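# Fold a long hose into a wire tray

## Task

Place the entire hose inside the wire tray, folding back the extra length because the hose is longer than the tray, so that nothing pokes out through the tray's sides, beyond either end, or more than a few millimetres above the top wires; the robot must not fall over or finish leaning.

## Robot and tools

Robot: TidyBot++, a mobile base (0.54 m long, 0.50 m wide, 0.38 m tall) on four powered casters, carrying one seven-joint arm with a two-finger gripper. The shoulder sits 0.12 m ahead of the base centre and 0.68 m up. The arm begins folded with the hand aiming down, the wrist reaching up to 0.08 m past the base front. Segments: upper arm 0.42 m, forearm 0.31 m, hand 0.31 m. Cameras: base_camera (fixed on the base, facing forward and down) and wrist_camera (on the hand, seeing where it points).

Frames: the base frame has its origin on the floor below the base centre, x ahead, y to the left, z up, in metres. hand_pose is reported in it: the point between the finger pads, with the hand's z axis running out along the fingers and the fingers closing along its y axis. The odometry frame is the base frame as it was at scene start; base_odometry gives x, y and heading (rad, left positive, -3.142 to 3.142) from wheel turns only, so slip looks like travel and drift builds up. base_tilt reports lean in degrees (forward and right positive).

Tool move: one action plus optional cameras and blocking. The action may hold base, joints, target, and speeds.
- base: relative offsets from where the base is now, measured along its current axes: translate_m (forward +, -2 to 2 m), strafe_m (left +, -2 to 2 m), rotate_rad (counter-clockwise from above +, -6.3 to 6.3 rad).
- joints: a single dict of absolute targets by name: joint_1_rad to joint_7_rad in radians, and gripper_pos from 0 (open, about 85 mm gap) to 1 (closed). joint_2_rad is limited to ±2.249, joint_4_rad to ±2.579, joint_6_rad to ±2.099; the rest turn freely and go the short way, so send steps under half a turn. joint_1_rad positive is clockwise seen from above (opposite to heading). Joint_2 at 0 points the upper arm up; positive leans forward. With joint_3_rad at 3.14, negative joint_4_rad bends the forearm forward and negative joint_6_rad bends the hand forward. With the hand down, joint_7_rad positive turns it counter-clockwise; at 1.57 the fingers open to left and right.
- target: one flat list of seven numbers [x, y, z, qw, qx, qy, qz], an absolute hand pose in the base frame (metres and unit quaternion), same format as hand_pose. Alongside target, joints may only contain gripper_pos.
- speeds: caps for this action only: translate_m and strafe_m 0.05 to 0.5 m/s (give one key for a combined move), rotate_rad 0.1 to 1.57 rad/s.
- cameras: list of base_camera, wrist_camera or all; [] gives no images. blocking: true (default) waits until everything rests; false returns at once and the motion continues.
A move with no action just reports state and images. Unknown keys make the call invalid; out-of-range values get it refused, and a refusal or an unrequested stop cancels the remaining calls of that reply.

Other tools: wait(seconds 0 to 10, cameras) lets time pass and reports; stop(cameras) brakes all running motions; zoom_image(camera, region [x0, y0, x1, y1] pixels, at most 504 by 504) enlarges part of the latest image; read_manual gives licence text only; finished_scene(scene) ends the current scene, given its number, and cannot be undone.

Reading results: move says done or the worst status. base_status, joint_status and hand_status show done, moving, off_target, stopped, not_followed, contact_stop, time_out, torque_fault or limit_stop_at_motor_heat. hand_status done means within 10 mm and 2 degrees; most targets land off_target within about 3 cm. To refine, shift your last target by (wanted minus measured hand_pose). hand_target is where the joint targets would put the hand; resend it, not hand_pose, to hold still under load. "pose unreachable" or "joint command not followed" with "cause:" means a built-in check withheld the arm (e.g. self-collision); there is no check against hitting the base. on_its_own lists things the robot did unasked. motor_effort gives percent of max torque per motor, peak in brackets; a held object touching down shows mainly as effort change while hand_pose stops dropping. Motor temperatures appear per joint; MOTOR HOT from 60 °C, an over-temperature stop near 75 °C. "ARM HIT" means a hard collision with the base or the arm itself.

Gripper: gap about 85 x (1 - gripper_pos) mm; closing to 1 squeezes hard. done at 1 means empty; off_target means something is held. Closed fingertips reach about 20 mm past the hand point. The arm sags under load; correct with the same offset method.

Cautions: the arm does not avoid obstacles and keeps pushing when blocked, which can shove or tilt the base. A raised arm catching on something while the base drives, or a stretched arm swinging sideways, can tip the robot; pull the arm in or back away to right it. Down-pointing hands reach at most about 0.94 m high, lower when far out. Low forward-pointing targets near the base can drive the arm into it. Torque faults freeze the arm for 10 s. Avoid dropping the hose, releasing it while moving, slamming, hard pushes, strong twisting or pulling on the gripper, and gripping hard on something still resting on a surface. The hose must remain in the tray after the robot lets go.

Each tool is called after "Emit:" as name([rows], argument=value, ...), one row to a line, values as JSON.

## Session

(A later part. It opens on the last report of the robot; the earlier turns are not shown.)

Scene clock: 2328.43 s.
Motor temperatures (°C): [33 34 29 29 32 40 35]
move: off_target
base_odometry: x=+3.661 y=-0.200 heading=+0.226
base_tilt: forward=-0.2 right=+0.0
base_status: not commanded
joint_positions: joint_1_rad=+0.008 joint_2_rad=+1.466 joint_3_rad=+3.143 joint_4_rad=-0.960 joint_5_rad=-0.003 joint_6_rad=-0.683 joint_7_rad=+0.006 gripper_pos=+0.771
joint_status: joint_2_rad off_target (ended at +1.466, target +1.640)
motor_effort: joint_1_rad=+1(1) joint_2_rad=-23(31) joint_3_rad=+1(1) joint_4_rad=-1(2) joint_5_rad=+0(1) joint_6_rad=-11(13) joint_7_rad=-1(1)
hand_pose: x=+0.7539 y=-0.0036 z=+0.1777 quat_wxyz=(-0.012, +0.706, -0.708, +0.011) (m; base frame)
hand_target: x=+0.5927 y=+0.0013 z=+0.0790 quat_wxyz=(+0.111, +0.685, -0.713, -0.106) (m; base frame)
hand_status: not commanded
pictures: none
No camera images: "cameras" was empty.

Emit:
move(joints={"joint_2_rad": 1.52, "joint_4_rad": -1.10, "joint_6_rad": -0.74})

Scene clock: 2352.30 s.
Motor temperatures (°C): [33 34 29 29 32 40 35]
move: off_target
base_odometry: x=+3.661 y=-0.200 heading=+0.226
base_tilt: forward=-0.1 right=+0.1
base_status: not commanded
joint_positions: joint_1_rad=+0.008 joint_2_rad=+1.463 joint_3_rad=+3.143 joint_4_rad=-0.990 joint_5_rad=-0.003 joint_6_rad=-0.639 joint_7_rad=+0.006 gripper_pos=+0.771
joint_status: joint_2_rad off_target (ended at +1.463, target +1.520); joint_4_rad off_target (ended at -0.990, target -1.100); joint_6_rad off_target (ended at -0.639, target -0.740)
motor_effort: joint_1_rad=+2(2) joint_2_rad=-35(36) joint_3_rad=+1(1) joint_4_rad=-4(5) joint_5_rad=+0(1) joint_6_rad=-18(19) joint_7_rad=-1(2)
hand_pose: x=+0.7527 y=-0.0037 z=+0.1734 quat_wxyz=(-0.018, +0.705, -0.708, +0.018) (m; base frame)
hand_target: x=+0.6284 y=+0.0013 z=+0.1267 quat_wxyz=(+0.079, +0.689, -0.717, -0.075) (m; base frame)
hand_status: not commanded
pictures: base_camera, wrist_camera
camera_calibration:
wrist_camera: T_world_to_cam=[[-0.998814, 0.045322, -0.0178048, 0.753479], [0.0459183, 0.998344, -0.034644, 0.0367247], [0.0162052, -0.0354205, -0.999241, 0.291488], [0, 0, 0, 1]] pos_world=[0.746175, -0.0604885, 0.305954]

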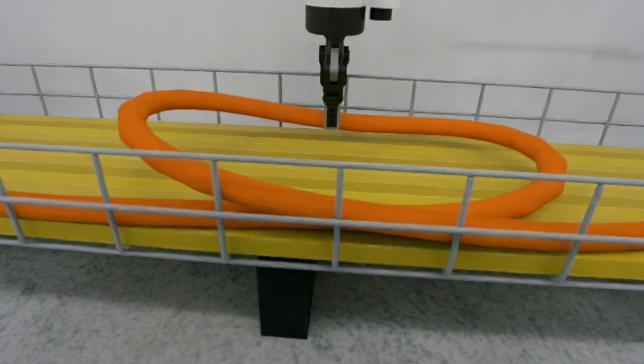

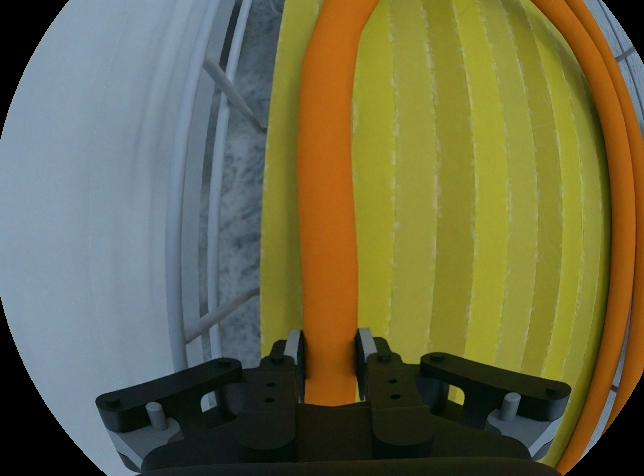

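Emit:
move(joints={"gripper_pos": 0.68}, cameras=[])

Emit:
move(joints={"gripper_pos": 0.6})

Scene clock: 2356.57 s.
Motor temperatures (°C): [33 34 29 29 32 40 35]
move: done
base_odometry: x=+3.661 y=-0.200 heading=+0.226
base_tilt: forward=-0.1 right=+0.0
base_status: not commanded
joint_positions: joint_1_rad=+0.008 joint_2_rad=+1.459 joint_3_rad=+3.143 joint_4_rad=-0.998 joint_5_rad=-0.003 joint_6_rad=-0.639 joint_7_rad=+0.004 gripper_pos=+0.680
joint_status: all done
motor_effort: joint_1_rad=+1(2) joint_2_rad=-35(36) joint_3_rad=+1(1) joint_4_rad=-3(5) joint_5_rad=+1(2) joint_6_rad=-14(18) joint_7_rad=-1(1)
hand_pose: x=+0.7500 y=-0.0036 z=+0.1741 quat_wxyz=(-0.016, +0.705, -0.709, +0.016) (m; base frame)
hand_target: x=+0.6284 y=+0.0013 z=+0.1267 quat_wxyz=(+0.079, +0.689, -0.717, -0.075) (m; base frame)
hand_status: not commanded
pictures: none
No camera images: "cameras" was empty.

Scene clock: 2357.07 s.
Motor temperatures (°C): [33 34 29 29 32 40 35]
move: done
base_odometry: x=+3.661 y=-0.200 heading=+0.226
base_tilt: forward=-0.1 right=+0.1
base_status: not commanded
joint_positions: joint_1_rad=+0.008 joint_2_rad=+1.459 joint_3_rad=+3.143 joint_4_rad=-1.004 joint_5_rad=-0.003 joint_6_rad=-0.639 joint_7_rad=+0.004 gripper_pos=+0.600
joint_status: all done
motor_effort: joint_1_rad=+1(1) joint_2_rad=-35(35) joint_3_rad=+0(0) joint_4_rad=-2(3) joint_5_rad=+1(1) joint_6_rad=-14(15) joint_7_rad=+0(1)
hand_pose: x=+0.7468 y=-0.0036 z=+0.1730 quat_wxyz=(-0.014, +0.705, -0.709, +0.014) (m; base frame)
hand_target: x=+0.6284 y=+0.0013 z=+0.1267 quat_wxyz=(+0.079, +0.689, -0.717, -0.075) (m; base frame)
hand_status: not commanded
pictures: base_camera, wrist_camera
camera_calibration:
wrist_camera: T_world_to_cam=[[-0.998839, 0.0475877, -0.00751768, 0.745858], [0.0478224, 0.998244, -0.0349433, 0.0355638], [0.00584161, -0.0352622, -0.999361, 0.298879], [0, 0, 0, 1]] pos_world=[0.741545, -0.0604559, 0.305538]

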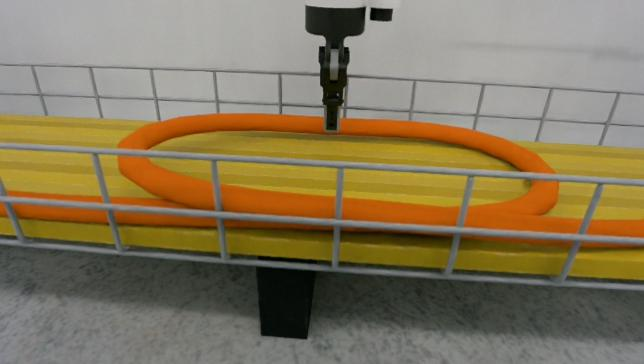

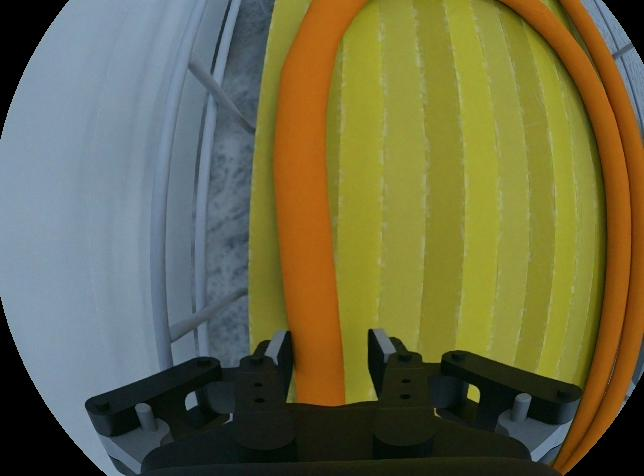

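Emit:
move(base={"strafe_m": -0.25}, speeds={"strafe_m": 0.15}, joints={"joint_2_rad": 1.49, "joint_4_rad": -1.115, "joint_6_rad": -0.755}, blocking=false, cameras=[])

Emit:
move(joints={"joint_2_rad": 1.44, "joint_4_rad": -1.14, "joint_6_rad": -0.775}, blocking=false, cameras=[])

Emit:
move(joints={"joint_2_rad": 1.38, "joint_4_rad": -1.175, "joint_6_rad": -0.80}, blocking=false, cameras=[])

Emit:
move(joints={"joint_2_rad": 1.32, "joint_4_rad": -1.22, "joint_6_rad": -0.83}, blocking=true)

Scene clock: 2371.30 s.
Motor temperatures (°C): [33 34 29 29 32 40 35]
move: moving
base_odometry: x=+3.674 y=-0.253 heading=+0.226
base_tilt: forward=-0.1 right=+0.0
base_status: strafe_m moving
joint_positions: joint_1_rad=-0.009 joint_2_rad=+1.416 joint_3_rad=+3.138 joint_4_rad=-1.018 joint_5_rad=-0.003 joint_6_rad=-0.639 joint_7_rad=+0.004 gripper_pos=+0.600
joint_status: joint_2_rad moving; joint_4_rad moving; joint_6_rad moving
motor_effort: joint_1_rad=+3(7) joint_2_rad=-31(37) joint_3_rad=+2(4) joint_4_rad=-4(5) joint_5_rad=+2(3) joint_6_rad=-15(16) joint_7_rad=+0(1)
hand_pose: x=+0.7603 y=+0.0098 z=+0.1972 quat_wxyz=(-0.026, +0.711, -0.703, +0.022) (m; base frame)
hand_target: x=+0.6316 y=+0.0013 z=+0.1417 quat_wxyz=(+0.079, +0.689, -0.717, -0.076) (m; base frame)
hand_status: not commanded
pictures: none
No camera images: "cameras" was empty.

Scene clock: 2371.80 s.
Motor temperatures (°C): [33 34 29 29 32 40 35]
move: moving
base_odometry: x=+3.690 y=-0.326 heading=+0.226
base_tilt: forward=+0.0 right=+0.0
base_status: strafe_m moving
joint_positions: joint_1_rad=-0.008 joint_2_rad=+1.372 joint_3_rad=+3.138 joint_4_rad=-1.044 joint_5_rad=-0.003 joint_6_rad=-0.648 joint_7_rad=+0.004 gripper_pos=+0.600
joint_status: joint_2_rad moving; joint_4_rad moving; joint_6_rad moving
motor_effort: joint_1_rad=+3(3) joint_2_rad=-34(35) joint_3_rad=+2(3) joint_4_rad=-1(4) joint_5_rad=+2(2) joint_6_rad=-12(16) joint_7_rad=+0(1)
hand_pose: x=+0.7644 y=+0.0094 z=+0.2196 quat_wxyz=(-0.030, +0.710, -0.703, +0.026) (m; base frame)
hand_target: x=+0.6376 y=+0.0013 z=+0.1664 quat_wxyz=(+0.077, +0.689, -0.717, -0.074) (m; base frame)
hand_status: not commanded
pictures: none
No camera images: "cameras" was empty.

Scene clock: 2372.30 s.
Motor temperatures (°C): [33 34 29 29 32 40 35]
move: moving
base_odometry: x=+3.707 y=-0.399 heading=+0.225
base_tilt: forward=-0.2 right=+0.1
base_status: strafe_m moving
joint_positions: joint_1_rad=-0.008 joint_2_rad=+1.316 joint_3_rad=+3.138 joint_4_rad=-1.095 joint_5_rad=-0.003 joint_6_rad=-0.697 joint_7_rad=+0.004 gripper_pos=+0.600
joint_status: joint_2_rad moving; joint_4_rad moving; joint_6_rad moving
motor_effort: joint_1_rad=+1(2) joint_2_rad=-38(38) joint_3_rad=+0(2) joint_4_rad=+7(7) joint_5_rad=+1(2) joint_6_rad=-2(14) joint_7_rad=+0(0)
hand_pose: x=+0.7465 y=+0.0093 z=+0.2430 quat_wxyz=(-0.014, +0.711, -0.703, +0.010) (m; base frame)
hand_target: x=+0.6402 y=+0.0013 z=+0.1956 quat_wxyz=(+0.077, +0.689, -0.717, -0.074) (m; base frame)
hand_status: not commanded
pictures: none
No camera images: "cameras" was empty.

Scene clock: 2373.30 s.
Motor temperatures (°C): [33 34 29 29 32 40 35]
move: done
base_odometry: x=+3.717 y=-0.444 heading=+0.225
base_tilt: forward=-0.2 right=+0.0
base_status: done
joint_positions: joint_1_rad=-0.004 joint_2_rad=+1.311 joint_3_rad=+3.138 joint_4_rad=-1.216 joint_5_rad=-0.003 joint_6_rad=-0.793 joint_7_rad=+0.004 gripper_pos=+0.600
joint_status: all done
motor_effort: joint_1_rad=+0(3) joint_2_rad=-43(51) joint_3_rad=+0(2) joint_4_rad=+10(13) joint_5_rad=+1(2) joint_6_rad=-3(3) joint_7_rad=+0(1)
hand_pose: x=+0.6516 y=+0.0060 z=+0.2266 quat_wxyz=(+0.061, +0.707, -0.702, -0.065) (m; base frame)
hand_target: x=+0.6340 y=+0.0013 z=+0.2238 quat_wxyz=(+0.082, +0.688, -0.716, -0.079) (m; base frame)
hand_status: not commanded
pictures: base_camera, wrist_camera
camera_calibration:
wrist_camera: T_world_to_cam=[[-0.977272, 0.0343112, 0.209195, 0.587618], [0.0269723, 0.99892, -0.0378348, 0.04667], [-0.210267, -0.0313324, -0.977142, 0.489081], [0, 0, 0, 1]] pos_world=[0.675841, -0.0514574, 0.356741]

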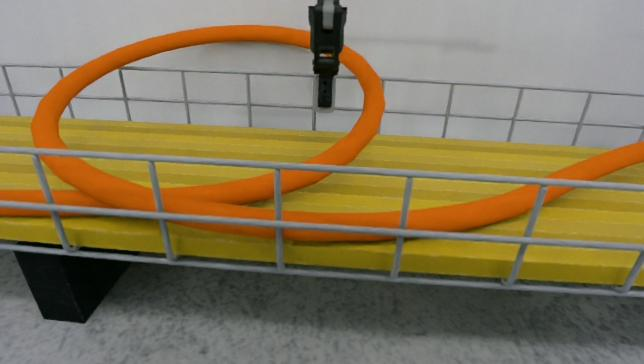

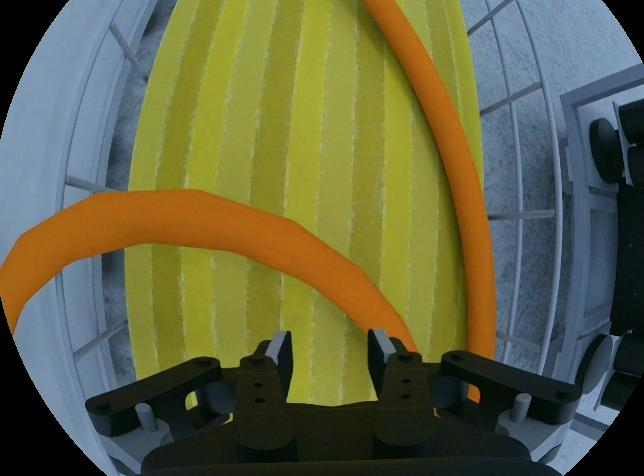

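Emit:
move(joints={"joint_2_rad": 0.6, "joint_4_rad": -1.9, "joint_6_rad": -0.64, "joint_7_rad": 1.57, "gripper_pos": 0.3}, cameras=[])

Emit:
move(joints={"joint_1_rad": 0.0, "joint_2_rad": -0.05, "joint_4_rad": -1.85, "joint_6_rad": -1.0, "joint_7_rad": 1.57}, base={"strafe_m": 0.16})

Scene clock: 2419.63 s.
Motor temperatures (°C): [33 35 29 29 32 40 35]
move: done
base_odometry: x=+3.717 y=-0.444 heading=+0.225
base_tilt: forward=-0.2 right=+0.1
base_status: not commanded
joint_positions: joint_1_rad=-0.004 joint_2_rad=+0.603 joint_3_rad=+3.138 joint_4_rad=-1.876 joint_5_rad=-0.003 joint_6_rad=-0.689 joint_7_rad=+1.519 gripper_pos=+0.300
joint_status: all done
motor_effort: joint_1_rad=+0(1) joint_2_rad=-30(46) joint_3_rad=+0(1) joint_4_rad=+11(13) joint_5_rad=+1(2) joint_6_rad=-1(4) joint_7_rad=-1(1)
hand_pose: x=+0.5430 y=+0.0051 z=+0.4696 quat_wxyz=(-0.002, +1.000, -0.024, -0.013) (m; base frame)
hand_target: x=+0.5452 y=+0.0013 z=+0.4659 quat_wxyz=(+0.000, +1.000, +0.000, +0.001) (m; base frame)
hand_status: not commanded
pictures: none
No camera images: "cameras" was empty.

Scene clock: 2421.53 s.
Motor temperatures (°C): [33 35 29 29 32 40 35]
move: done
base_odometry: x=+3.682 y=-0.288 heading=+0.226
base_tilt: forward=-0.1 right=-0.1
base_status: done
joint_positions: joint_1_rad=-0.004 joint_2_rad=-0.041 joint_3_rad=+3.138 joint_4_rad=-1.870 joint_5_rad=-0.003 joint_6_rad=-0.952 joint_7_rad=+1.521 gripper_pos=+0.300
joint_status: all done
motor_effort: joint_1_rad=+0(4) joint_2_rad=-17(33) joint_3_rad=+1(2) joint_4_rad=+20(20) joint_5_rad=+1(2) joint_6_rad=+2(3) joint_7_rad=+0(1)
hand_pose: x=+0.5154 y=+0.0051 z=+0.7303 quat_wxyz=(-0.006, +0.984, -0.021, +0.179) (m; base frame)
hand_target: x=+0.5084 y=+0.0013 z=+0.7373 quat_wxyz=(+0.000, +0.985, +0.000, +0.170) (m; base frame)
hand_status: not commanded
pictures: base_camera, wrist_camera
camera_calibration:
wrist_camera: T_world_to_cam=[[-0.0893427, -0.99599, -0.00463665, 0.0529934], [-0.919049, 0.0842333, -0.385038, 0.816021], [0.383885, -0.030139, -0.922889, 0.606807], [0, 0, 0, 1]] pos_world=[0.521754, 0.0023333, 0.87446]

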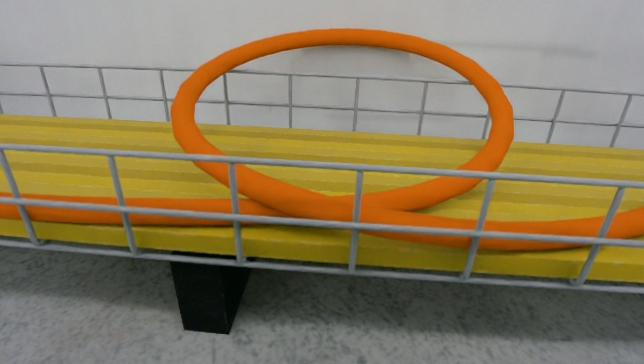

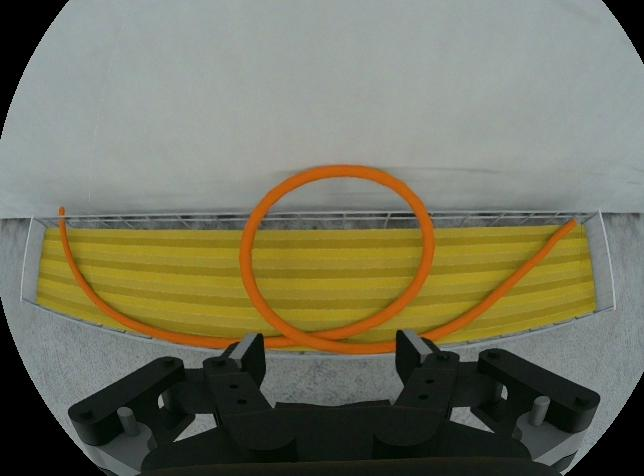

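Emit:
move(joints={"joint_2_rad": 0.6, "joint_4_rad": -2.0, "joint_6_rad": 0.6, "joint_7_rad": 1.57, "gripper_pos": 1.0}, cameras=[])

Emit:
move(joints={"joint_2_rad": 1.30, "joint_4_rad": -1.80, "joint_6_rad": 1.05, "joint_7_rad": 1.57, "gripper_pos": 1.0})

Scene clock: 2575.60 s.
Motor temperatures (°C): [33 33 29 30 32 39 35]
move: done
base_odometry: x=+3.682 y=-0.288 heading=+0.226
base_tilt: forward=-0.1 right=+0.1
base_status: not commanded
joint_positions: joint_1_rad=-0.004 joint_2_rad=+0.571 joint_3_rad=+3.138 joint_4_rad=-1.976 joint_5_rad=-0.003 joint_6_rad=+0.545 joint_7_rad=+1.522 gripper_pos=+0.999
joint_status: all done
motor_effort: joint_1_rad=+0(1) joint_2_rad=-34(36) joint_3_rad=+0(1) joint_4_rad=+15(21) joint_5_rad=+1(2) joint_6_rad=+7(8) joint_7_rad=-1(1)
hand_pose: x=+0.8050 y=+0.0057 z=+0.6447 quat_wxyz=(-0.016, +0.842, -0.020, +0.539) (m; base frame)
hand_target: x=+0.8017 y=+0.0013 z=+0.6302 quat_wxyz=(+0.000, +0.841, +0.000, +0.540) (m; base frame)
hand_status: not commanded
pictures: none
No camera images: "cameras" was empty.

Scene clock: 2577.80 s.
Motor temperatures (°C): [33 33 29 30 32 39 35]
move: done
base_odometry: x=+3.682 y=-0.288 heading=+0.226
base_tilt: forward=-0.1 right=+0.0
base_status: not commanded
joint_positions: joint_1_rad=-0.004 joint_2_rad=+1.265 joint_3_rad=+3.138 joint_4_rad=-1.822 joint_5_rad=-0.003 joint_6_rad=+0.996 joint_7_rad=+1.522 gripper_pos=+0.999
joint_status: all done
motor_effort: joint_1_rad=+0(1) joint_2_rad=-40(43) joint_3_rad=+0(0) joint_4_rad=+7(16) joint_5_rad=+0(2) joint_6_rad=+7(9) joint_7_rad=-1(1)
hand_pose: x=+0.8073 y=+0.0052 z=+0.3396 quat_wxyz=(-0.014, +0.865, -0.021, +0.501) (m; base frame)
hand_target: x=+0.8137 y=+0.0013 z=+0.3367 quat_wxyz=(+0.000, +0.855, +0.000, +0.519) (m; base frame)
hand_status: not commanded
pictures: base_camera, wrist_camera
camera_calibration:
wrist_camera: T_world_to_cam=[[-0.0708056, -0.995308, -0.0659374, 0.0831884], [-0.462988, 0.0913441, -0.881645, 0.734362], [0.883532, -0.0318971, -0.467284, -0.42392], [0, 0, 0, 1]] pos_world=[0.720438, 0.0021967, 0.45484]

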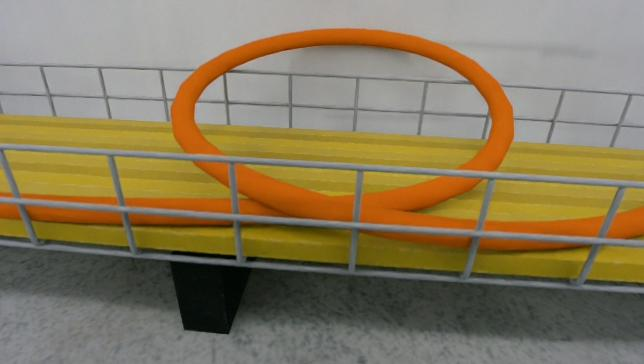

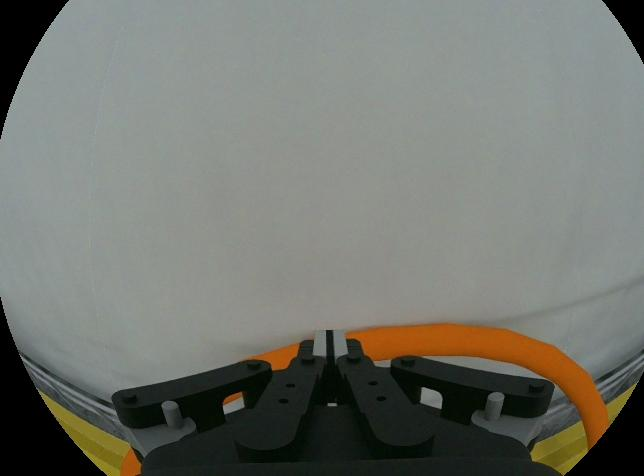

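Emit:
move(base={"strafe_m": -0.035}, speeds={"strafe_m": 0.1}, cameras=[])

Emit:
move(joints={"joint_2_rad": 1.55, "joint_4_rad": -1.515, "joint_6_rad": 0.94})

Emit:
zoom_image(camera="base_camera", region=[150, 0, 550, 240])

Scene clock: 2588.77 s.
Motor temperatures (°C): [33 33 29 30 32 39 35]
move: done
base_odometry: x=+3.689 y=-0.322 heading=+0.226
base_tilt: forward=-0.1 right=+0.0
base_status: done
joint_positions: joint_1_rad=-0.002 joint_2_rad=+1.265 joint_3_rad=+3.138 joint_4_rad=-1.822 joint_5_rad=-0.003 joint_6_rad=+0.999 joint_7_rad=+1.522 gripper_pos=+0.999
joint_status: not commanded
motor_effort: joint_1_rad=+0(5) joint_2_rad=-41(41) joint_3_rad=+0(2) joint_4_rad=+7(7) joint_5_rad=+1(2) joint_6_rad=+7(7) joint_7_rad=-1(1)
hand_pose: x=+0.8079 y=+0.0036 z=+0.3405 quat_wxyz=(-0.014, +0.864, -0.022, +0.502) (m; base frame)
hand_target: x=+0.8137 y=+0.0013 z=+0.3367 quat_wxyz=(+0.000, +0.855, +0.000, +0.519) (m; base frame)
hand_status: not commanded
pictures: none
No camera images: "cameras" was empty.

Scene clock: 2590.37 s.
Motor temperatures (°C): [33 33 29 30 32 39 35]
move: done
base_odometry: x=+3.689 y=-0.322 heading=+0.226
base_tilt: forward=-0.2 right=+0.0
base_status: not commanded
joint_positions: joint_1_rad=-0.002 joint_2_rad=+1.521 joint_3_rad=+3.138 joint_4_rad=-1.537 joint_5_rad=-0.003 joint_6_rad=+0.975 joint_7_rad=+1.522 gripper_pos=+0.999
joint_status: all done
motor_effort: joint_1_rad=+0(1) joint_2_rad=-42(45) joint_3_rad=+0(0) joint_4_rad=+7(9) joint_5_rad=+1(2) joint_6_rad=+7(8) joint_7_rad=-1(1)
hand_pose: x=+0.8364 y=+0.0035 z=+0.2365 quat_wxyz=(-0.014, +0.863, -0.023, +0.504) (m; base frame)
hand_target: x=+0.8284 y=+0.0013 z=+0.2133 quat_wxyz=(+0.000, +0.874, +0.000, +0.487) (m; base frame)
hand_status: not commanded
pictures: base_camera, wrist_camera
camera_calibration:
wrist_camera: T_world_to_cam=[[-0.0735102, -0.995067, -0.0666106, 0.079124], [-0.456153, 0.092943, -0.885034, 0.652168], [0.88686, -0.0346744, -0.460735, -0.502199], [0, 0, 0, 1]] pos_world=[0.748685, 0.000705785, 0.35108]

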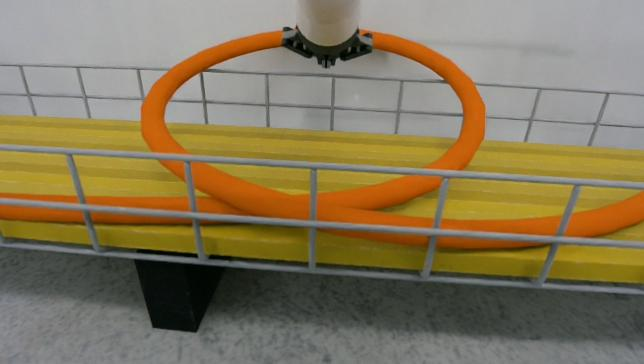

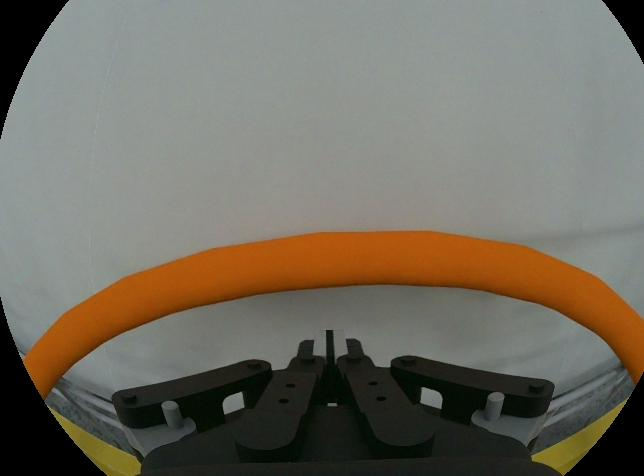

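Scaled by 1.260.

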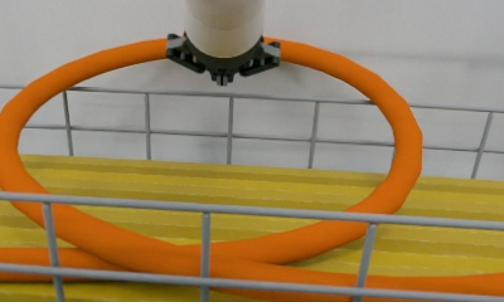

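Emit:
move(joints={"joint_2_rad": 1.49, "joint_4_rad": -1.755, "joint_6_rad": 1.37}, cameras=[])

Emit:
move(joints={"joint_7_rad": -0.04, "gripper_pos": 0.55})

Emit:
zoom_image(camera="base_camera", region=[150, 0, 550, 240])

Scene clock: 2632.50 s.
Motor temperatures (°C): [33 34 29 30 32 39 35]
move: done
base_odometry: x=+3.689 y=-0.322 heading=+0.226
base_tilt: forward=-0.1 right=+0.0
base_status: not commanded
joint_positions: joint_1_rad=-0.002 joint_2_rad=+1.492 joint_3_rad=+3.138 joint_4_rad=-1.733 joint_5_rad=-0.003 joint_6_rad=+1.315 joint_7_rad=+1.522 gripper_pos=+0.999
joint_status: all done
motor_effort: joint_1_rad=+0(1) joint_2_rad=-40(43) joint_3_rad=+0(1) joint_4_rad=+5(8) joint_5_rad=+1(2) joint_6_rad=+8(8) joint_7_rad=-1(1)
hand_pose: x=+0.8059 y=+0.0031 z=+0.2982 quat_wxyz=(-0.015, +0.816, -0.021, +0.578) (m; base frame)
hand_target: x=+0.8029 y=+0.0013 z=+0.3098 quat_wxyz=(+0.000, +0.806, +0.000, +0.592) (m; base frame)
hand_status: not commanded
pictures: none
No camera images: "cameras" was empty.

Scene clock: 2634.63 s.
Motor temperatures (°C): [33 34 29 30 32 39 35]
move: done
base_odometry: x=+3.689 y=-0.322 heading=+0.226
base_tilt: forward=-0.1 right=+0.0
base_status: not commanded
joint_positions: joint_1_rad=-0.002 joint_2_rad=+1.492 joint_3_rad=+3.138 joint_4_rad=-1.733 joint_5_rad=-0.003 joint_6_rad=+1.317 joint_7_rad=+0.007 gripper_pos=+0.550
joint_status: all done
motor_effort: joint_1_rad=+0(1) joint_2_rad=-40(41) joint_3_rad=+0(0) joint_4_rad=+5(6) joint_5_rad=+1(2) joint_6_rad=+7(8) joint_7_rad=+0(1)
hand_pose: x=+0.8061 y=+0.0031 z=+0.2988 quat_wxyz=(-0.408, +0.578, -0.576, +0.410) (m; base frame)
hand_target: x=+0.8029 y=+0.0013 z=+0.3098 quat_wxyz=(-0.427, +0.558, -0.581, +0.410) (m; base frame)
hand_status: not commanded
pictures: base_camera, wrist_camera
camera_calibration:
wrist_camera: T_world_to_cam=[[-0.360375, 0.0381301, -0.932028, 0.567345], [0.0473085, 0.998625, 0.0225625, 0.0136367], [0.931607, -0.0359619, -0.361684, -0.512268], [0, 0, 0, 1]] pos_world=[0.681045, -0.053673, 0.343194]

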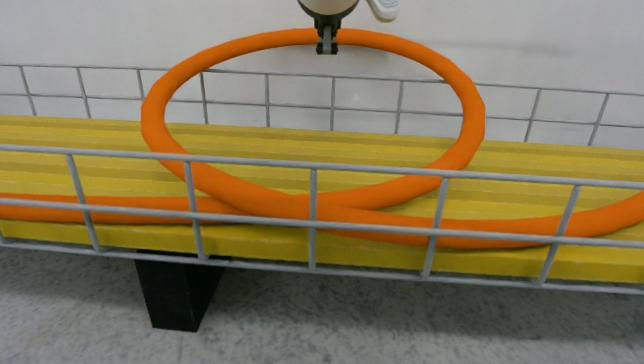

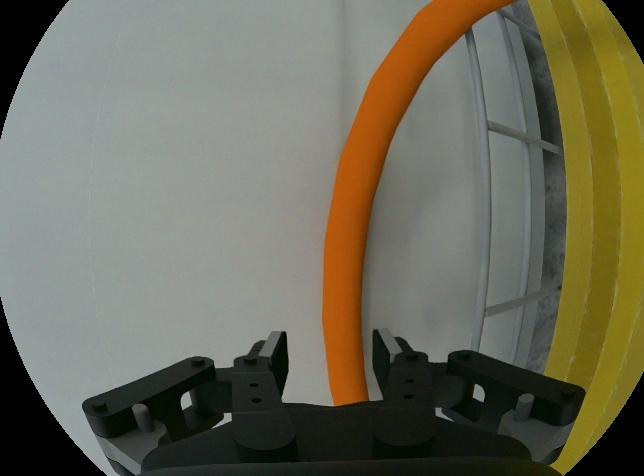

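Scaled by 1.260.

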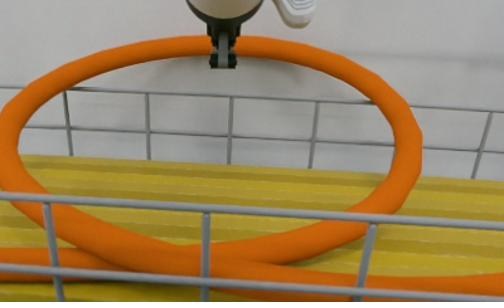

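Emit:
move(joints={"joint_2_rad": 1.55, "joint_4_rad": -1.60, "joint_6_rad": 1.20})

Scene clock: 2646.97 s.
Motor temperatures (°C): [33 34 29 29 32 39 35]
move: off_target
base_odometry: x=+3.689 y=-0.322 heading=+0.226
base_tilt: forward=-0.1 right=+0.0
base_status: not commanded
joint_positions: joint_1_rad=-0.002 joint_2_rad=+1.509 joint_3_rad=+3.138 joint_4_rad=-1.618 joint_5_rad=-0.003 joint_6_rad=+1.241 joint_7_rad=+0.007 gripper_pos=+0.550
joint_status: joint_2_rad off_target (ended at +1.509, target +1.550); the others done
motor_effort: joint_1_rad=+0(1) joint_2_rad=-42(43) joint_3_rad=+0(0) joint_4_rad=+7(8) joint_5_rad=+1(2) joint_6_rad=+7(8) joint_7_rad=+0(1)
hand_pose: x=+0.8395 y=+0.0032 z=+0.2970 quat_wxyz=(-0.415, +0.573, -0.571, +0.416) (m; base frame)
hand_target: x=+0.8262 y=+0.0013 z=+0.2610 quat_wxyz=(-0.405, +0.573, -0.597, +0.389) (m; base frame)
hand_status: not commanded
pictures: base_camera, wrist_camera
camera_calibration:
wrist_camera: T_world_to_cam=[[-0.340147, 0.0385028, -0.939584, 0.562937], [0.0469685, 0.99861, 0.0239181, 0.0119305], [0.939199, -0.0359952, -0.341483, -0.556376], [0, 0, 0, 1]] pos_world=[0.713469, -0.0536155, 0.338648]

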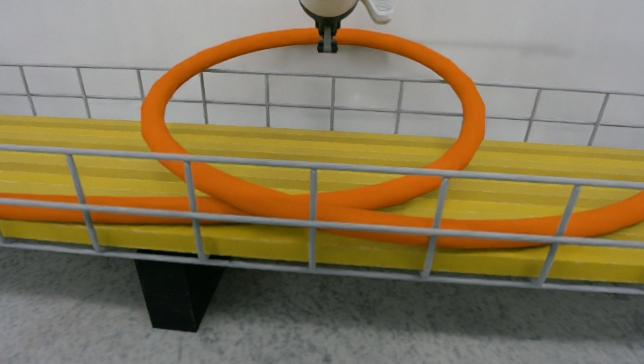

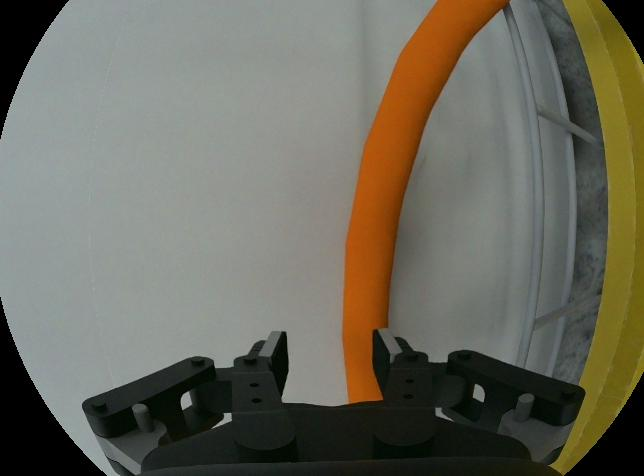

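Emit:
move(joints={"joint_2_rad": 1.585, "joint_4_rad": -1.595, "joint_6_rad": 1.19})

Scene clock: 2654.97 s.
Motor temperatures (°C): [33 34 29 29 32 39 35]
move: done
base_odometry: x=+3.689 y=-0.322 heading=+0.226
base_tilt: forward=-0.1 right=+0.0
base_status: not commanded
joint_positions: joint_1_rad=-0.002 joint_2_rad=+1.552 joint_3_rad=+3.138 joint_4_rad=-1.613 joint_5_rad=-0.003 joint_6_rad=+1.230 joint_7_rad=+0.007 gripper_pos=+0.550
joint_status: all done
motor_effort: joint_1_rad=+0(1) joint_2_rad=-41(43) joint_3_rad=+0(0) joint_4_rad=+6(7) joint_5_rad=+1(2) joint_6_rad=+7(8) joint_7_rad=-1(1)
hand_pose: x=+0.8232 y=+0.0031 z=+0.2644 quat_wxyz=(-0.401, +0.583, -0.581, +0.402) (m; base frame)
hand_target: x=+0.8120 y=+0.0013 z=+0.2350 quat_wxyz=(-0.393, +0.581, -0.605, +0.377) (m; base frame)
hand_status: not commanded
pictures: base_camera, wrist_camera
camera_calibration:
wrist_camera: T_world_to_cam=[[-0.38567, 0.0384499, -0.921835, 0.55958], [0.0480616, 0.998612, 0.0215447, 0.0132188], [0.921384, -0.0359957, -0.386982, -0.525551], [0, 0, 0, 1]] pos_world=[0.699412, -0.0536338, 0.312177]

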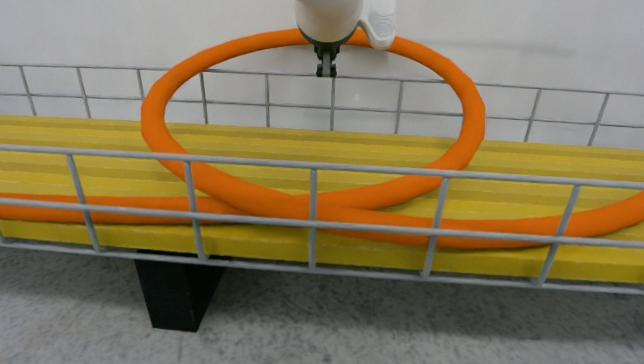

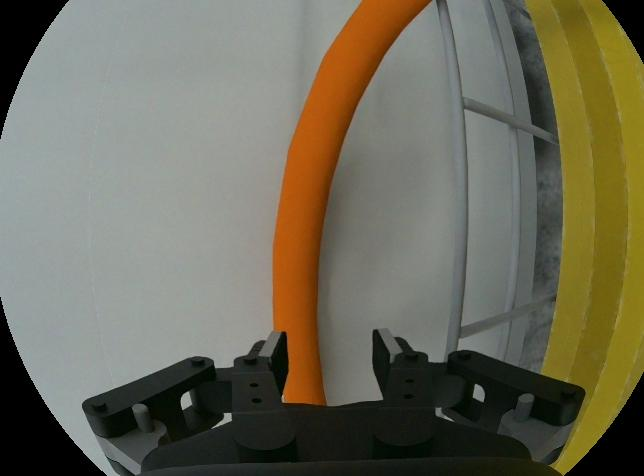

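Emit:
move(joints={"joint_2_rad": 1.515, "joint_4_rad": -1.66, "joint_6_rad": 1.19})

Scene clock: 2671.03 s.
Motor temperatures (°C): [33 34 29 29 32 39 35]
move: done
base_odometry: x=+3.689 y=-0.322 heading=+0.226
base_tilt: forward=-0.1 right=+0.0
base_status: not commanded
joint_positions: joint_1_rad=-0.002 joint_2_rad=+1.510 joint_3_rad=+3.138 joint_4_rad=-1.646 joint_5_rad=-0.003 joint_6_rad=+1.229 joint_7_rad=+0.007 gripper_pos=+0.550
joint_status: all done
motor_effort: joint_1_rad=+0(1) joint_2_rad=-41(43) joint_3_rad=+0(0) joint_4_rad=+6(7) joint_5_rad=+1(1) joint_6_rad=+7(8) joint_7_rad=+0(1)
hand_pose: x=+0.8263 y=+0.0032 z=+0.2848 quat_wxyz=(-0.403, +0.581, -0.580, +0.404) (m; base frame)
hand_target: x=+0.8136 y=+0.0013 z=+0.2658 quat_wxyz=(-0.394, +0.580, -0.604, +0.379) (m; base frame)
hand_status: not commanded
pictures: base_camera, wrist_camera
camera_calibration:
wrist_camera: T_world_to_cam=[[-0.377963, 0.0384145, -0.925023, 0.574083], [0.0477595, 0.998618, 0.0219563, 0.0127275], [0.924588, -0.03588, -0.379275, -0.525318], [0, 0, 0, 1]] pos_world=[0.702077, -0.0536115, 0.331521]

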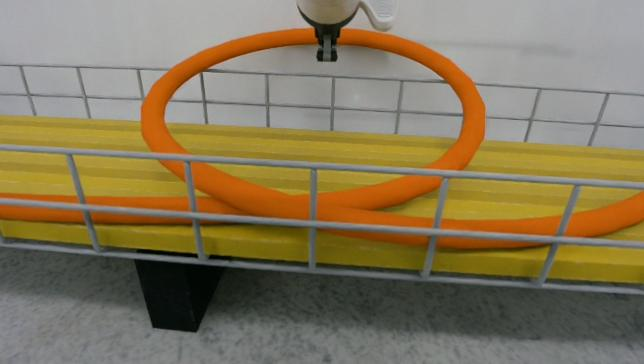

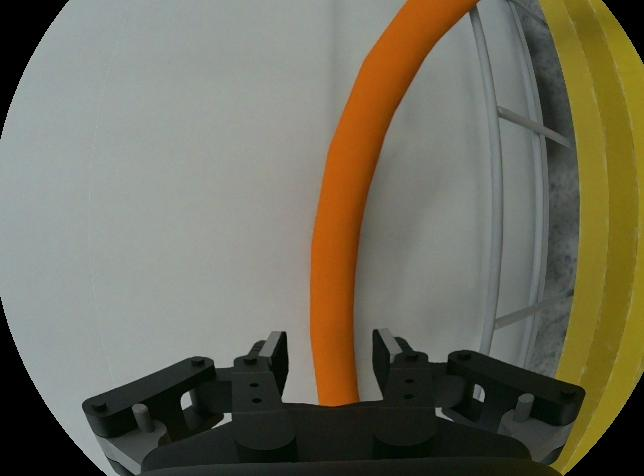

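Emit:
move(joints={"joint_4_rad": -1.527, "joint_6_rad": 1.06})

Scene clock: 2680.80 s.
Motor temperatures (°C): [33 34 29 29 32 39 35]
move: done
base_odometry: x=+3.689 y=-0.322 heading=+0.226
base_tilt: forward=-0.1 right=+0.0
base_status: not commanded
joint_positions: joint_1_rad=-0.002 joint_2_rad=+1.509 joint_3_rad=+3.138 joint_4_rad=-1.544 joint_5_rad=-0.003 joint_6_rad=+1.106 joint_7_rad=+0.007 gripper_pos=+0.550
joint_status: all done
motor_effort: joint_1_rad=+0(1) joint_2_rad=-43(43) joint_3_rad=+0(0) joint_4_rad=+8(8) joint_5_rad=+1(1) joint_6_rad=+7(8) joint_7_rad=+0(1)
hand_pose: x=+0.8565 y=+0.0033 z=+0.2807 quat_wxyz=(-0.397, +0.585, -0.584, +0.398) (m; base frame)
hand_target: x=+0.8557 y=+0.0013 z=+0.2680 quat_wxyz=(-0.395, +0.580, -0.603, +0.380) (m; base frame)
hand_status: not commanded
pictures: base_camera, wrist_camera
camera_calibration:
wrist_camera: T_world_to_cam=[[-0.396134, 0.0386946, -0.917377, 0.595086], [0.0481006, 0.998614, 0.0213508, 0.011131], [0.916932, -0.0356686, -0.397446, -0.543218], [0, 0, 0, 1]] pos_world=[0.733292, -0.053518, 0.329781]

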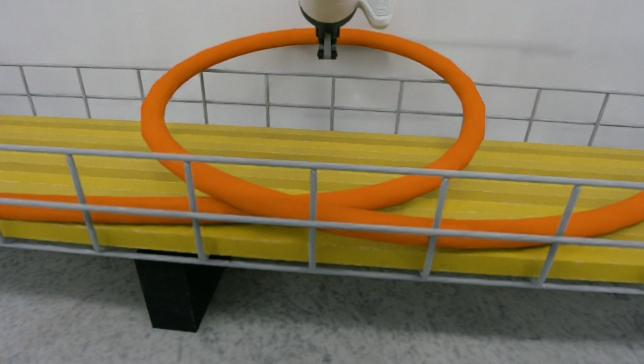

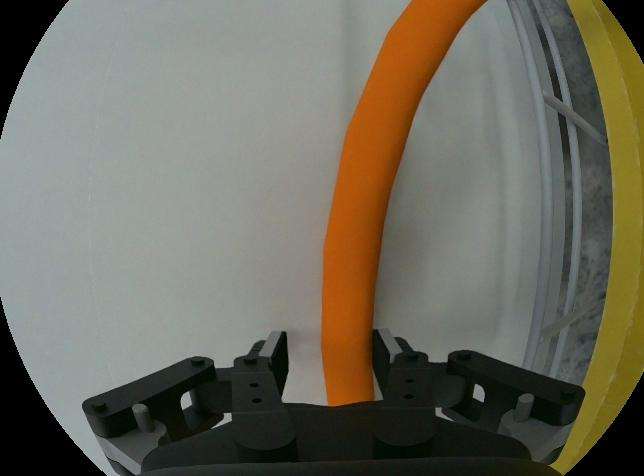

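Emit:
move(joints={"joint_4_rad": -1.495, "joint_6_rad": 1.01})

Scene clock: 2689.07 s.
Motor temperatures (°C): [33 34 29 29 32 39 35]
move: done
base_odometry: x=+3.689 y=-0.322 heading=+0.226
base_tilt: forward=-0.1 right=+0.0
base_status: not commanded
joint_positions: joint_1_rad=-0.002 joint_2_rad=+1.509 joint_3_rad=+3.138 joint_4_rad=-1.519 joint_5_rad=-0.003 joint_6_rad=+1.054 joint_7_rad=+0.007 gripper_pos=+0.550
joint_status: all done
motor_effort: joint_1_rad=+1(2) joint_2_rad=-43(46) joint_3_rad=+0(0) joint_4_rad=+11(15) joint_5_rad=+1(1) joint_6_rad=+6(8) joint_7_rad=+0(1)
hand_pose: x=+0.8612 y=+0.0034 z=+0.2737 quat_wxyz=(-0.390, +0.591, -0.589, +0.390) (m; base frame)
hand_target: x=+0.8634 y=+0.0013 z=+0.2641 quat_wxyz=(-0.390, +0.583, -0.607, +0.374) (m; base frame)
hand_status: not commanded
pictures: base_camera, wrist_camera
camera_calibration:
wrist_camera: T_world_to_cam=[[-0.420834, 0.0387475, -0.90631, 0.608812], [0.0485512, 0.998617, 0.0201498, 0.0109383], [0.905837, -0.0355227, -0.422134, -0.533939], [0, 0, 0, 1]] pos_world=[0.73934, -0.0534801, 0.326158]

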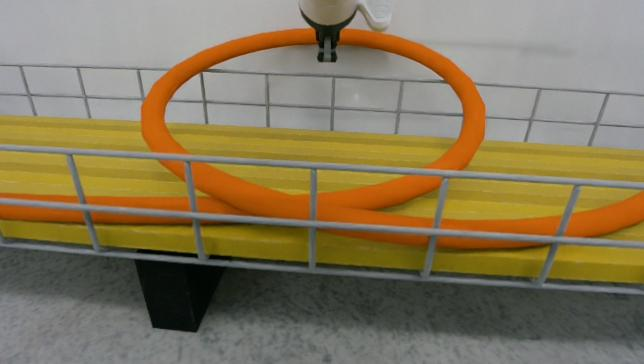

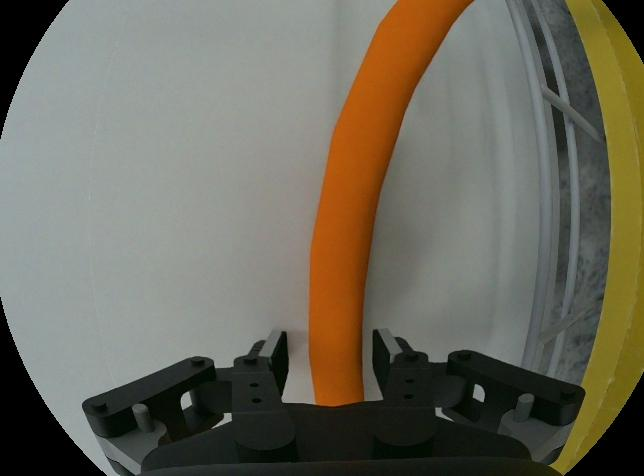

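Emit:
move(joints={"gripper_pos": 0.88})

Scene clock: 2692.47 s.
Motor temperatures (°C): [33 34 29 29 32 39 35]
move: off_target
base_odometry: x=+3.689 y=-0.322 heading=+0.226
base_tilt: forward=-0.2 right=+0.0
base_status: not commanded
joint_positions: joint_1_rad=-0.002 joint_2_rad=+1.508 joint_3_rad=+3.138 joint_4_rad=-1.517 joint_5_rad=-0.003 joint_6_rad=+1.042 joint_7_rad=+0.007 gripper_pos=+0.772
joint_status: gripper_pos off_target (ended at +0.772, target +0.880)
motor_effort: joint_1_rad=+1(1) joint_2_rad=-43(48) joint_3_rad=+0(0) joint_4_rad=+12(15) joint_5_rad=+0(1) joint_6_rad=+7(12) joint_7_rad=+0(1)
hand_pose: x=+0.8606 y=+0.0034 z=+0.2711 quat_wxyz=(-0.387, +0.593, -0.591, +0.387) (m; base frame)
hand_target: x=+0.8634 y=+0.0013 z=+0.2641 quat_wxyz=(-0.390, +0.583, -0.607, +0.374) (m; base frame)
hand_status: not commanded
pictures: base_camera, wrist_camera
camera_calibration:
wrist_camera: T_world_to_cam=[[-0.429709, 0.0387463, -0.902136, 0.612724], [0.048707, 0.998619, 0.0196899, 0.0109955], [0.901653, -0.0354794, -0.431003, -0.528484], [0, 0, 0, 1]] pos_world=[0.739267, -0.0534714, 0.324766]

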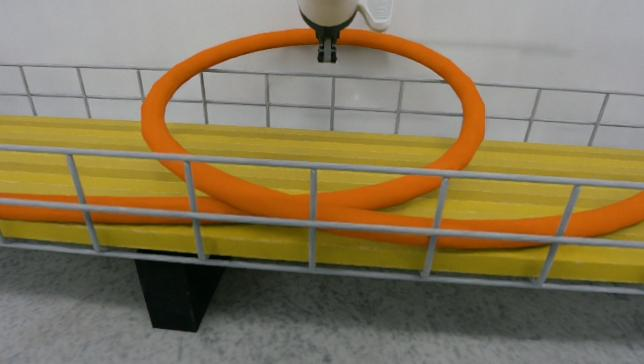

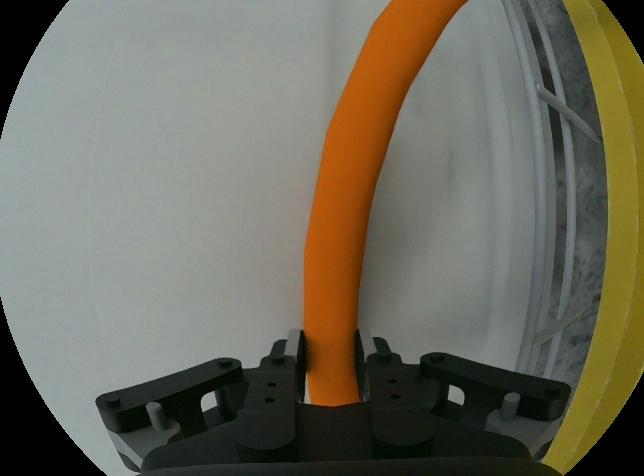

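Emit:
move(joints={"joint_2_rad": 1.455, "joint_4_rad": -1.77, "joint_6_rad": 1.245}, cameras=[])

Emit:
move(joints={"joint_2_rad": 1.415, "joint_4_rad": -1.96, "joint_6_rad": 1.24})

Scene clock: 2722.57 s.
Motor temperatures (°C): [33 35 29 29 32 39 35]
move: off_target
base_odometry: x=+3.689 y=-0.322 heading=+0.226
base_tilt: forward=-0.1 right=-0.1
base_status: not commanded
joint_positions: joint_1_rad=-0.002 joint_2_rad=+1.432 joint_3_rad=+3.138 joint_4_rad=-1.715 joint_5_rad=-0.003 joint_6_rad=+1.215 joint_7_rad=+0.006 gripper_pos=+0.772
joint_status: joint_4_rad off_target (ended at -1.715, target -1.770); the others done
motor_effort: joint_1_rad=+0(1) joint_2_rad=-36(45) joint_3_rad=+0(1) joint_4_rad=+1(12) joint_5_rad=+1(1) joint_6_rad=+4(8) joint_7_rad=+0(1)
hand_pose: x=+0.8251 y=+0.0033 z=+0.3156 quat_wxyz=(-0.402, +0.582, -0.581, +0.402) (m; base frame)
hand_target: x=+0.7963 y=+0.0013 z=+0.2933 quat_wxyz=(-0.396, +0.579, -0.603, +0.380) (m; base frame)
hand_status: not commanded
pictures: none
No camera images: "cameras" was empty.

Scene clock: 2723.73 s.
Motor temperatures (°C): [33 35 29 29 32 39 35]
move: off_target
base_odometry: x=+3.689 y=-0.322 heading=+0.226
base_tilt: forward=-0.1 right=+0.0
base_status: not commanded
joint_positions: joint_1_rad=-0.002 joint_2_rad=+1.373 joint_3_rad=+3.138 joint_4_rad=-1.885 joint_5_rad=-0.003 joint_6_rad=+1.239 joint_7_rad=+0.006 gripper_pos=+0.772
joint_status: joint_2_rad off_target (ended at +1.373, target +1.415); joint_4_rad off_target (ended at -1.885, target -1.960); the others done
motor_effort: joint_1_rad=+0(1) joint_2_rad=-29(36) joint_3_rad=+0(0) joint_4_rad=-5(6) joint_5_rad=+1(2) joint_6_rad=+0(4) joint_7_rad=+0(0)
hand_pose: x=+0.7756 y=+0.0033 z=+0.3175 quat_wxyz=(-0.376, +0.600, -0.598, +0.377) (m; base frame)
hand_target: x=+0.7250 y=+0.0013 z=+0.2748 quat_wxyz=(-0.348, +0.607, -0.632, +0.334) (m; base frame)
hand_status: not commanded
pictures: base_camera, wrist_camera
camera_calibration:
wrist_camera: T_world_to_cam=[[-0.461947, 0.0387901, -0.886059, 0.63792], [0.0491983, 0.998626, 0.0180685, 0.0144743], [0.885542, -0.0352459, -0.463221, -0.409088], [0, 0, 0, 1]] pos_world=[0.656238, -0.0536181, 0.375475]

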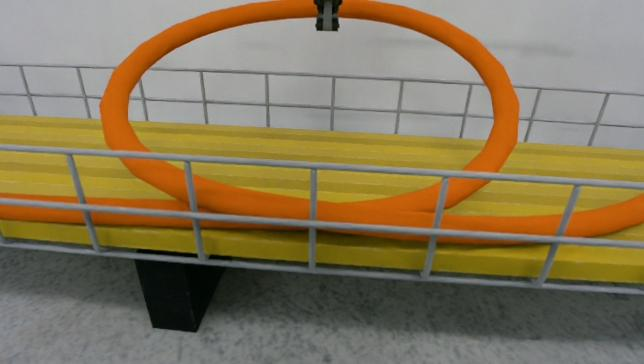

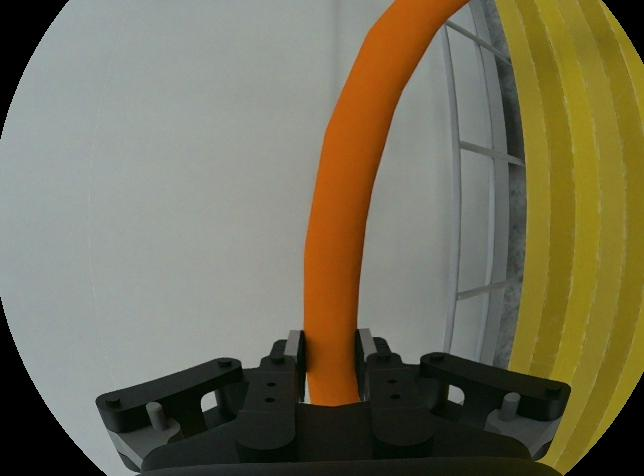

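Emit:
move(joints={"joint_2_rad": 1.46, "joint_4_rad": -2.06, "joint_6_rad": 1.27}, cameras=[])

Emit:
move(joints={"joint_2_rad": 1.52, "joint_4_rad": -1.93, "joint_6_rad": 1.03})

Scene clock: 2731.77 s.
Motor temperatures (°C): [33 35 29 29 32 39 35]
move: off_target
base_odometry: x=+3.689 y=-0.322 heading=+0.226
base_tilt: forward=-0.1 right=+0.0
base_status: not commanded
joint_positions: joint_1_rad=-0.002 joint_2_rad=+1.373 joint_3_rad=+3.138 joint_4_rad=-1.971 joint_5_rad=-0.003 joint_6_rad=+1.289 joint_7_rad=+0.006 gripper_pos=+0.772
joint_status: joint_2_rad off_target (ended at +1.373, target +1.460); joint_4_rad off_target (ended at -1.971, target -2.060); the others done
motor_effort: joint_1_rad=+0(0) joint_2_rad=-24(30) joint_3_rad=+0(0) joint_4_rad=-11(11) joint_5_rad=+1(2) joint_6_rad=-3(3) joint_7_rad=+0(0)
hand_pose: x=+0.7439 y=+0.0032 z=+0.3118 quat_wxyz=(-0.365, +0.606, -0.604, +0.366) (m; base frame)
hand_target: x=+0.6632 y=+0.0013 z=+0.2407 quat_wxyz=(-0.311, +0.625, -0.651, +0.299) (m; base frame)
hand_status: not commanded
pictures: none
No camera images: "cameras" was empty.

Scene clock: 2732.77 s.
Motor temperatures (°C): [33 35 29 29 32 39 35]
move: off_target
base_odometry: x=+3.689 y=-0.322 heading=+0.226
base_tilt: forward=-0.1 right=+0.1
base_status: not commanded
joint_positions: joint_1_rad=-0.002 joint_2_rad=+1.410 joint_3_rad=+3.138 joint_4_rad=-1.873 joint_5_rad=-0.003 joint_6_rad=+1.150 joint_7_rad=+0.006 gripper_pos=+0.772
joint_status: joint_2_rad off_target (ended at +1.410, target +1.520); joint_4_rad off_target (ended at -1.873, target -1.930); joint_6_rad off_target (ended at +1.150, target +1.030)
motor_effort: joint_1_rad=+0(0) joint_2_rad=-24(26) joint_3_rad=+0(0) joint_4_rad=-11(12) joint_5_rad=+1(2) joint_6_rad=-4(4) joint_7_rad=+0(0)
hand_pose: x=+0.7532 y=+0.0033 z=+0.2717 quat_wxyz=(-0.341, +0.620, -0.618, +0.342) (m; base frame)
hand_target: x=+0.6494 y=+0.0013 z=+0.1699 quat_wxyz=(-0.255, +0.648, -0.675, +0.245) (m; base frame)
hand_status: not commanded
pictures: base_camera, wrist_camera
camera_calibration:
wrist_camera: T_world_to_cam=[[-0.560307, 0.0386984, -0.827381, 0.645099], [0.0507154, 0.998637, 0.0123637, 0.0167487], [0.826731, -0.0350335, -0.561506, -0.3395], [0, 0, 0, 1]] pos_world=[0.641279, -0.053584, 0.342905]

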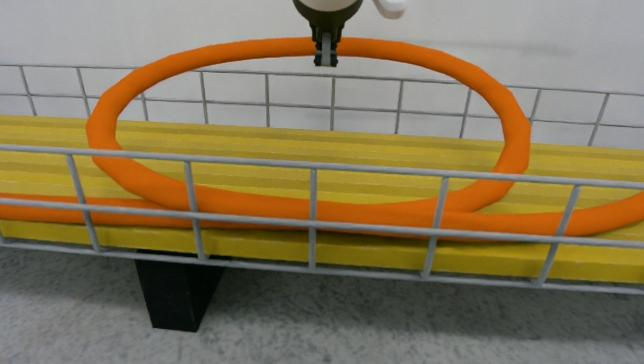

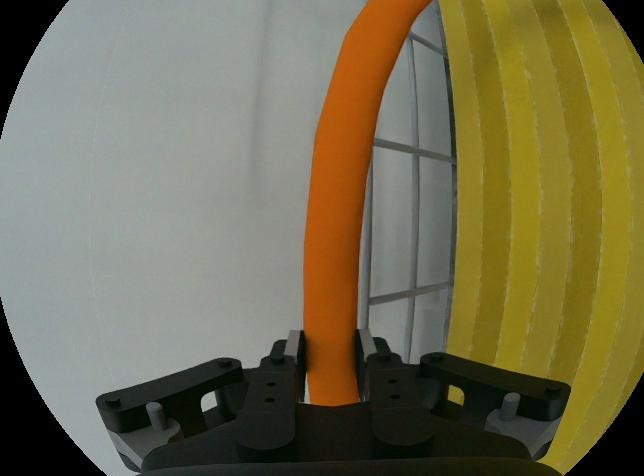

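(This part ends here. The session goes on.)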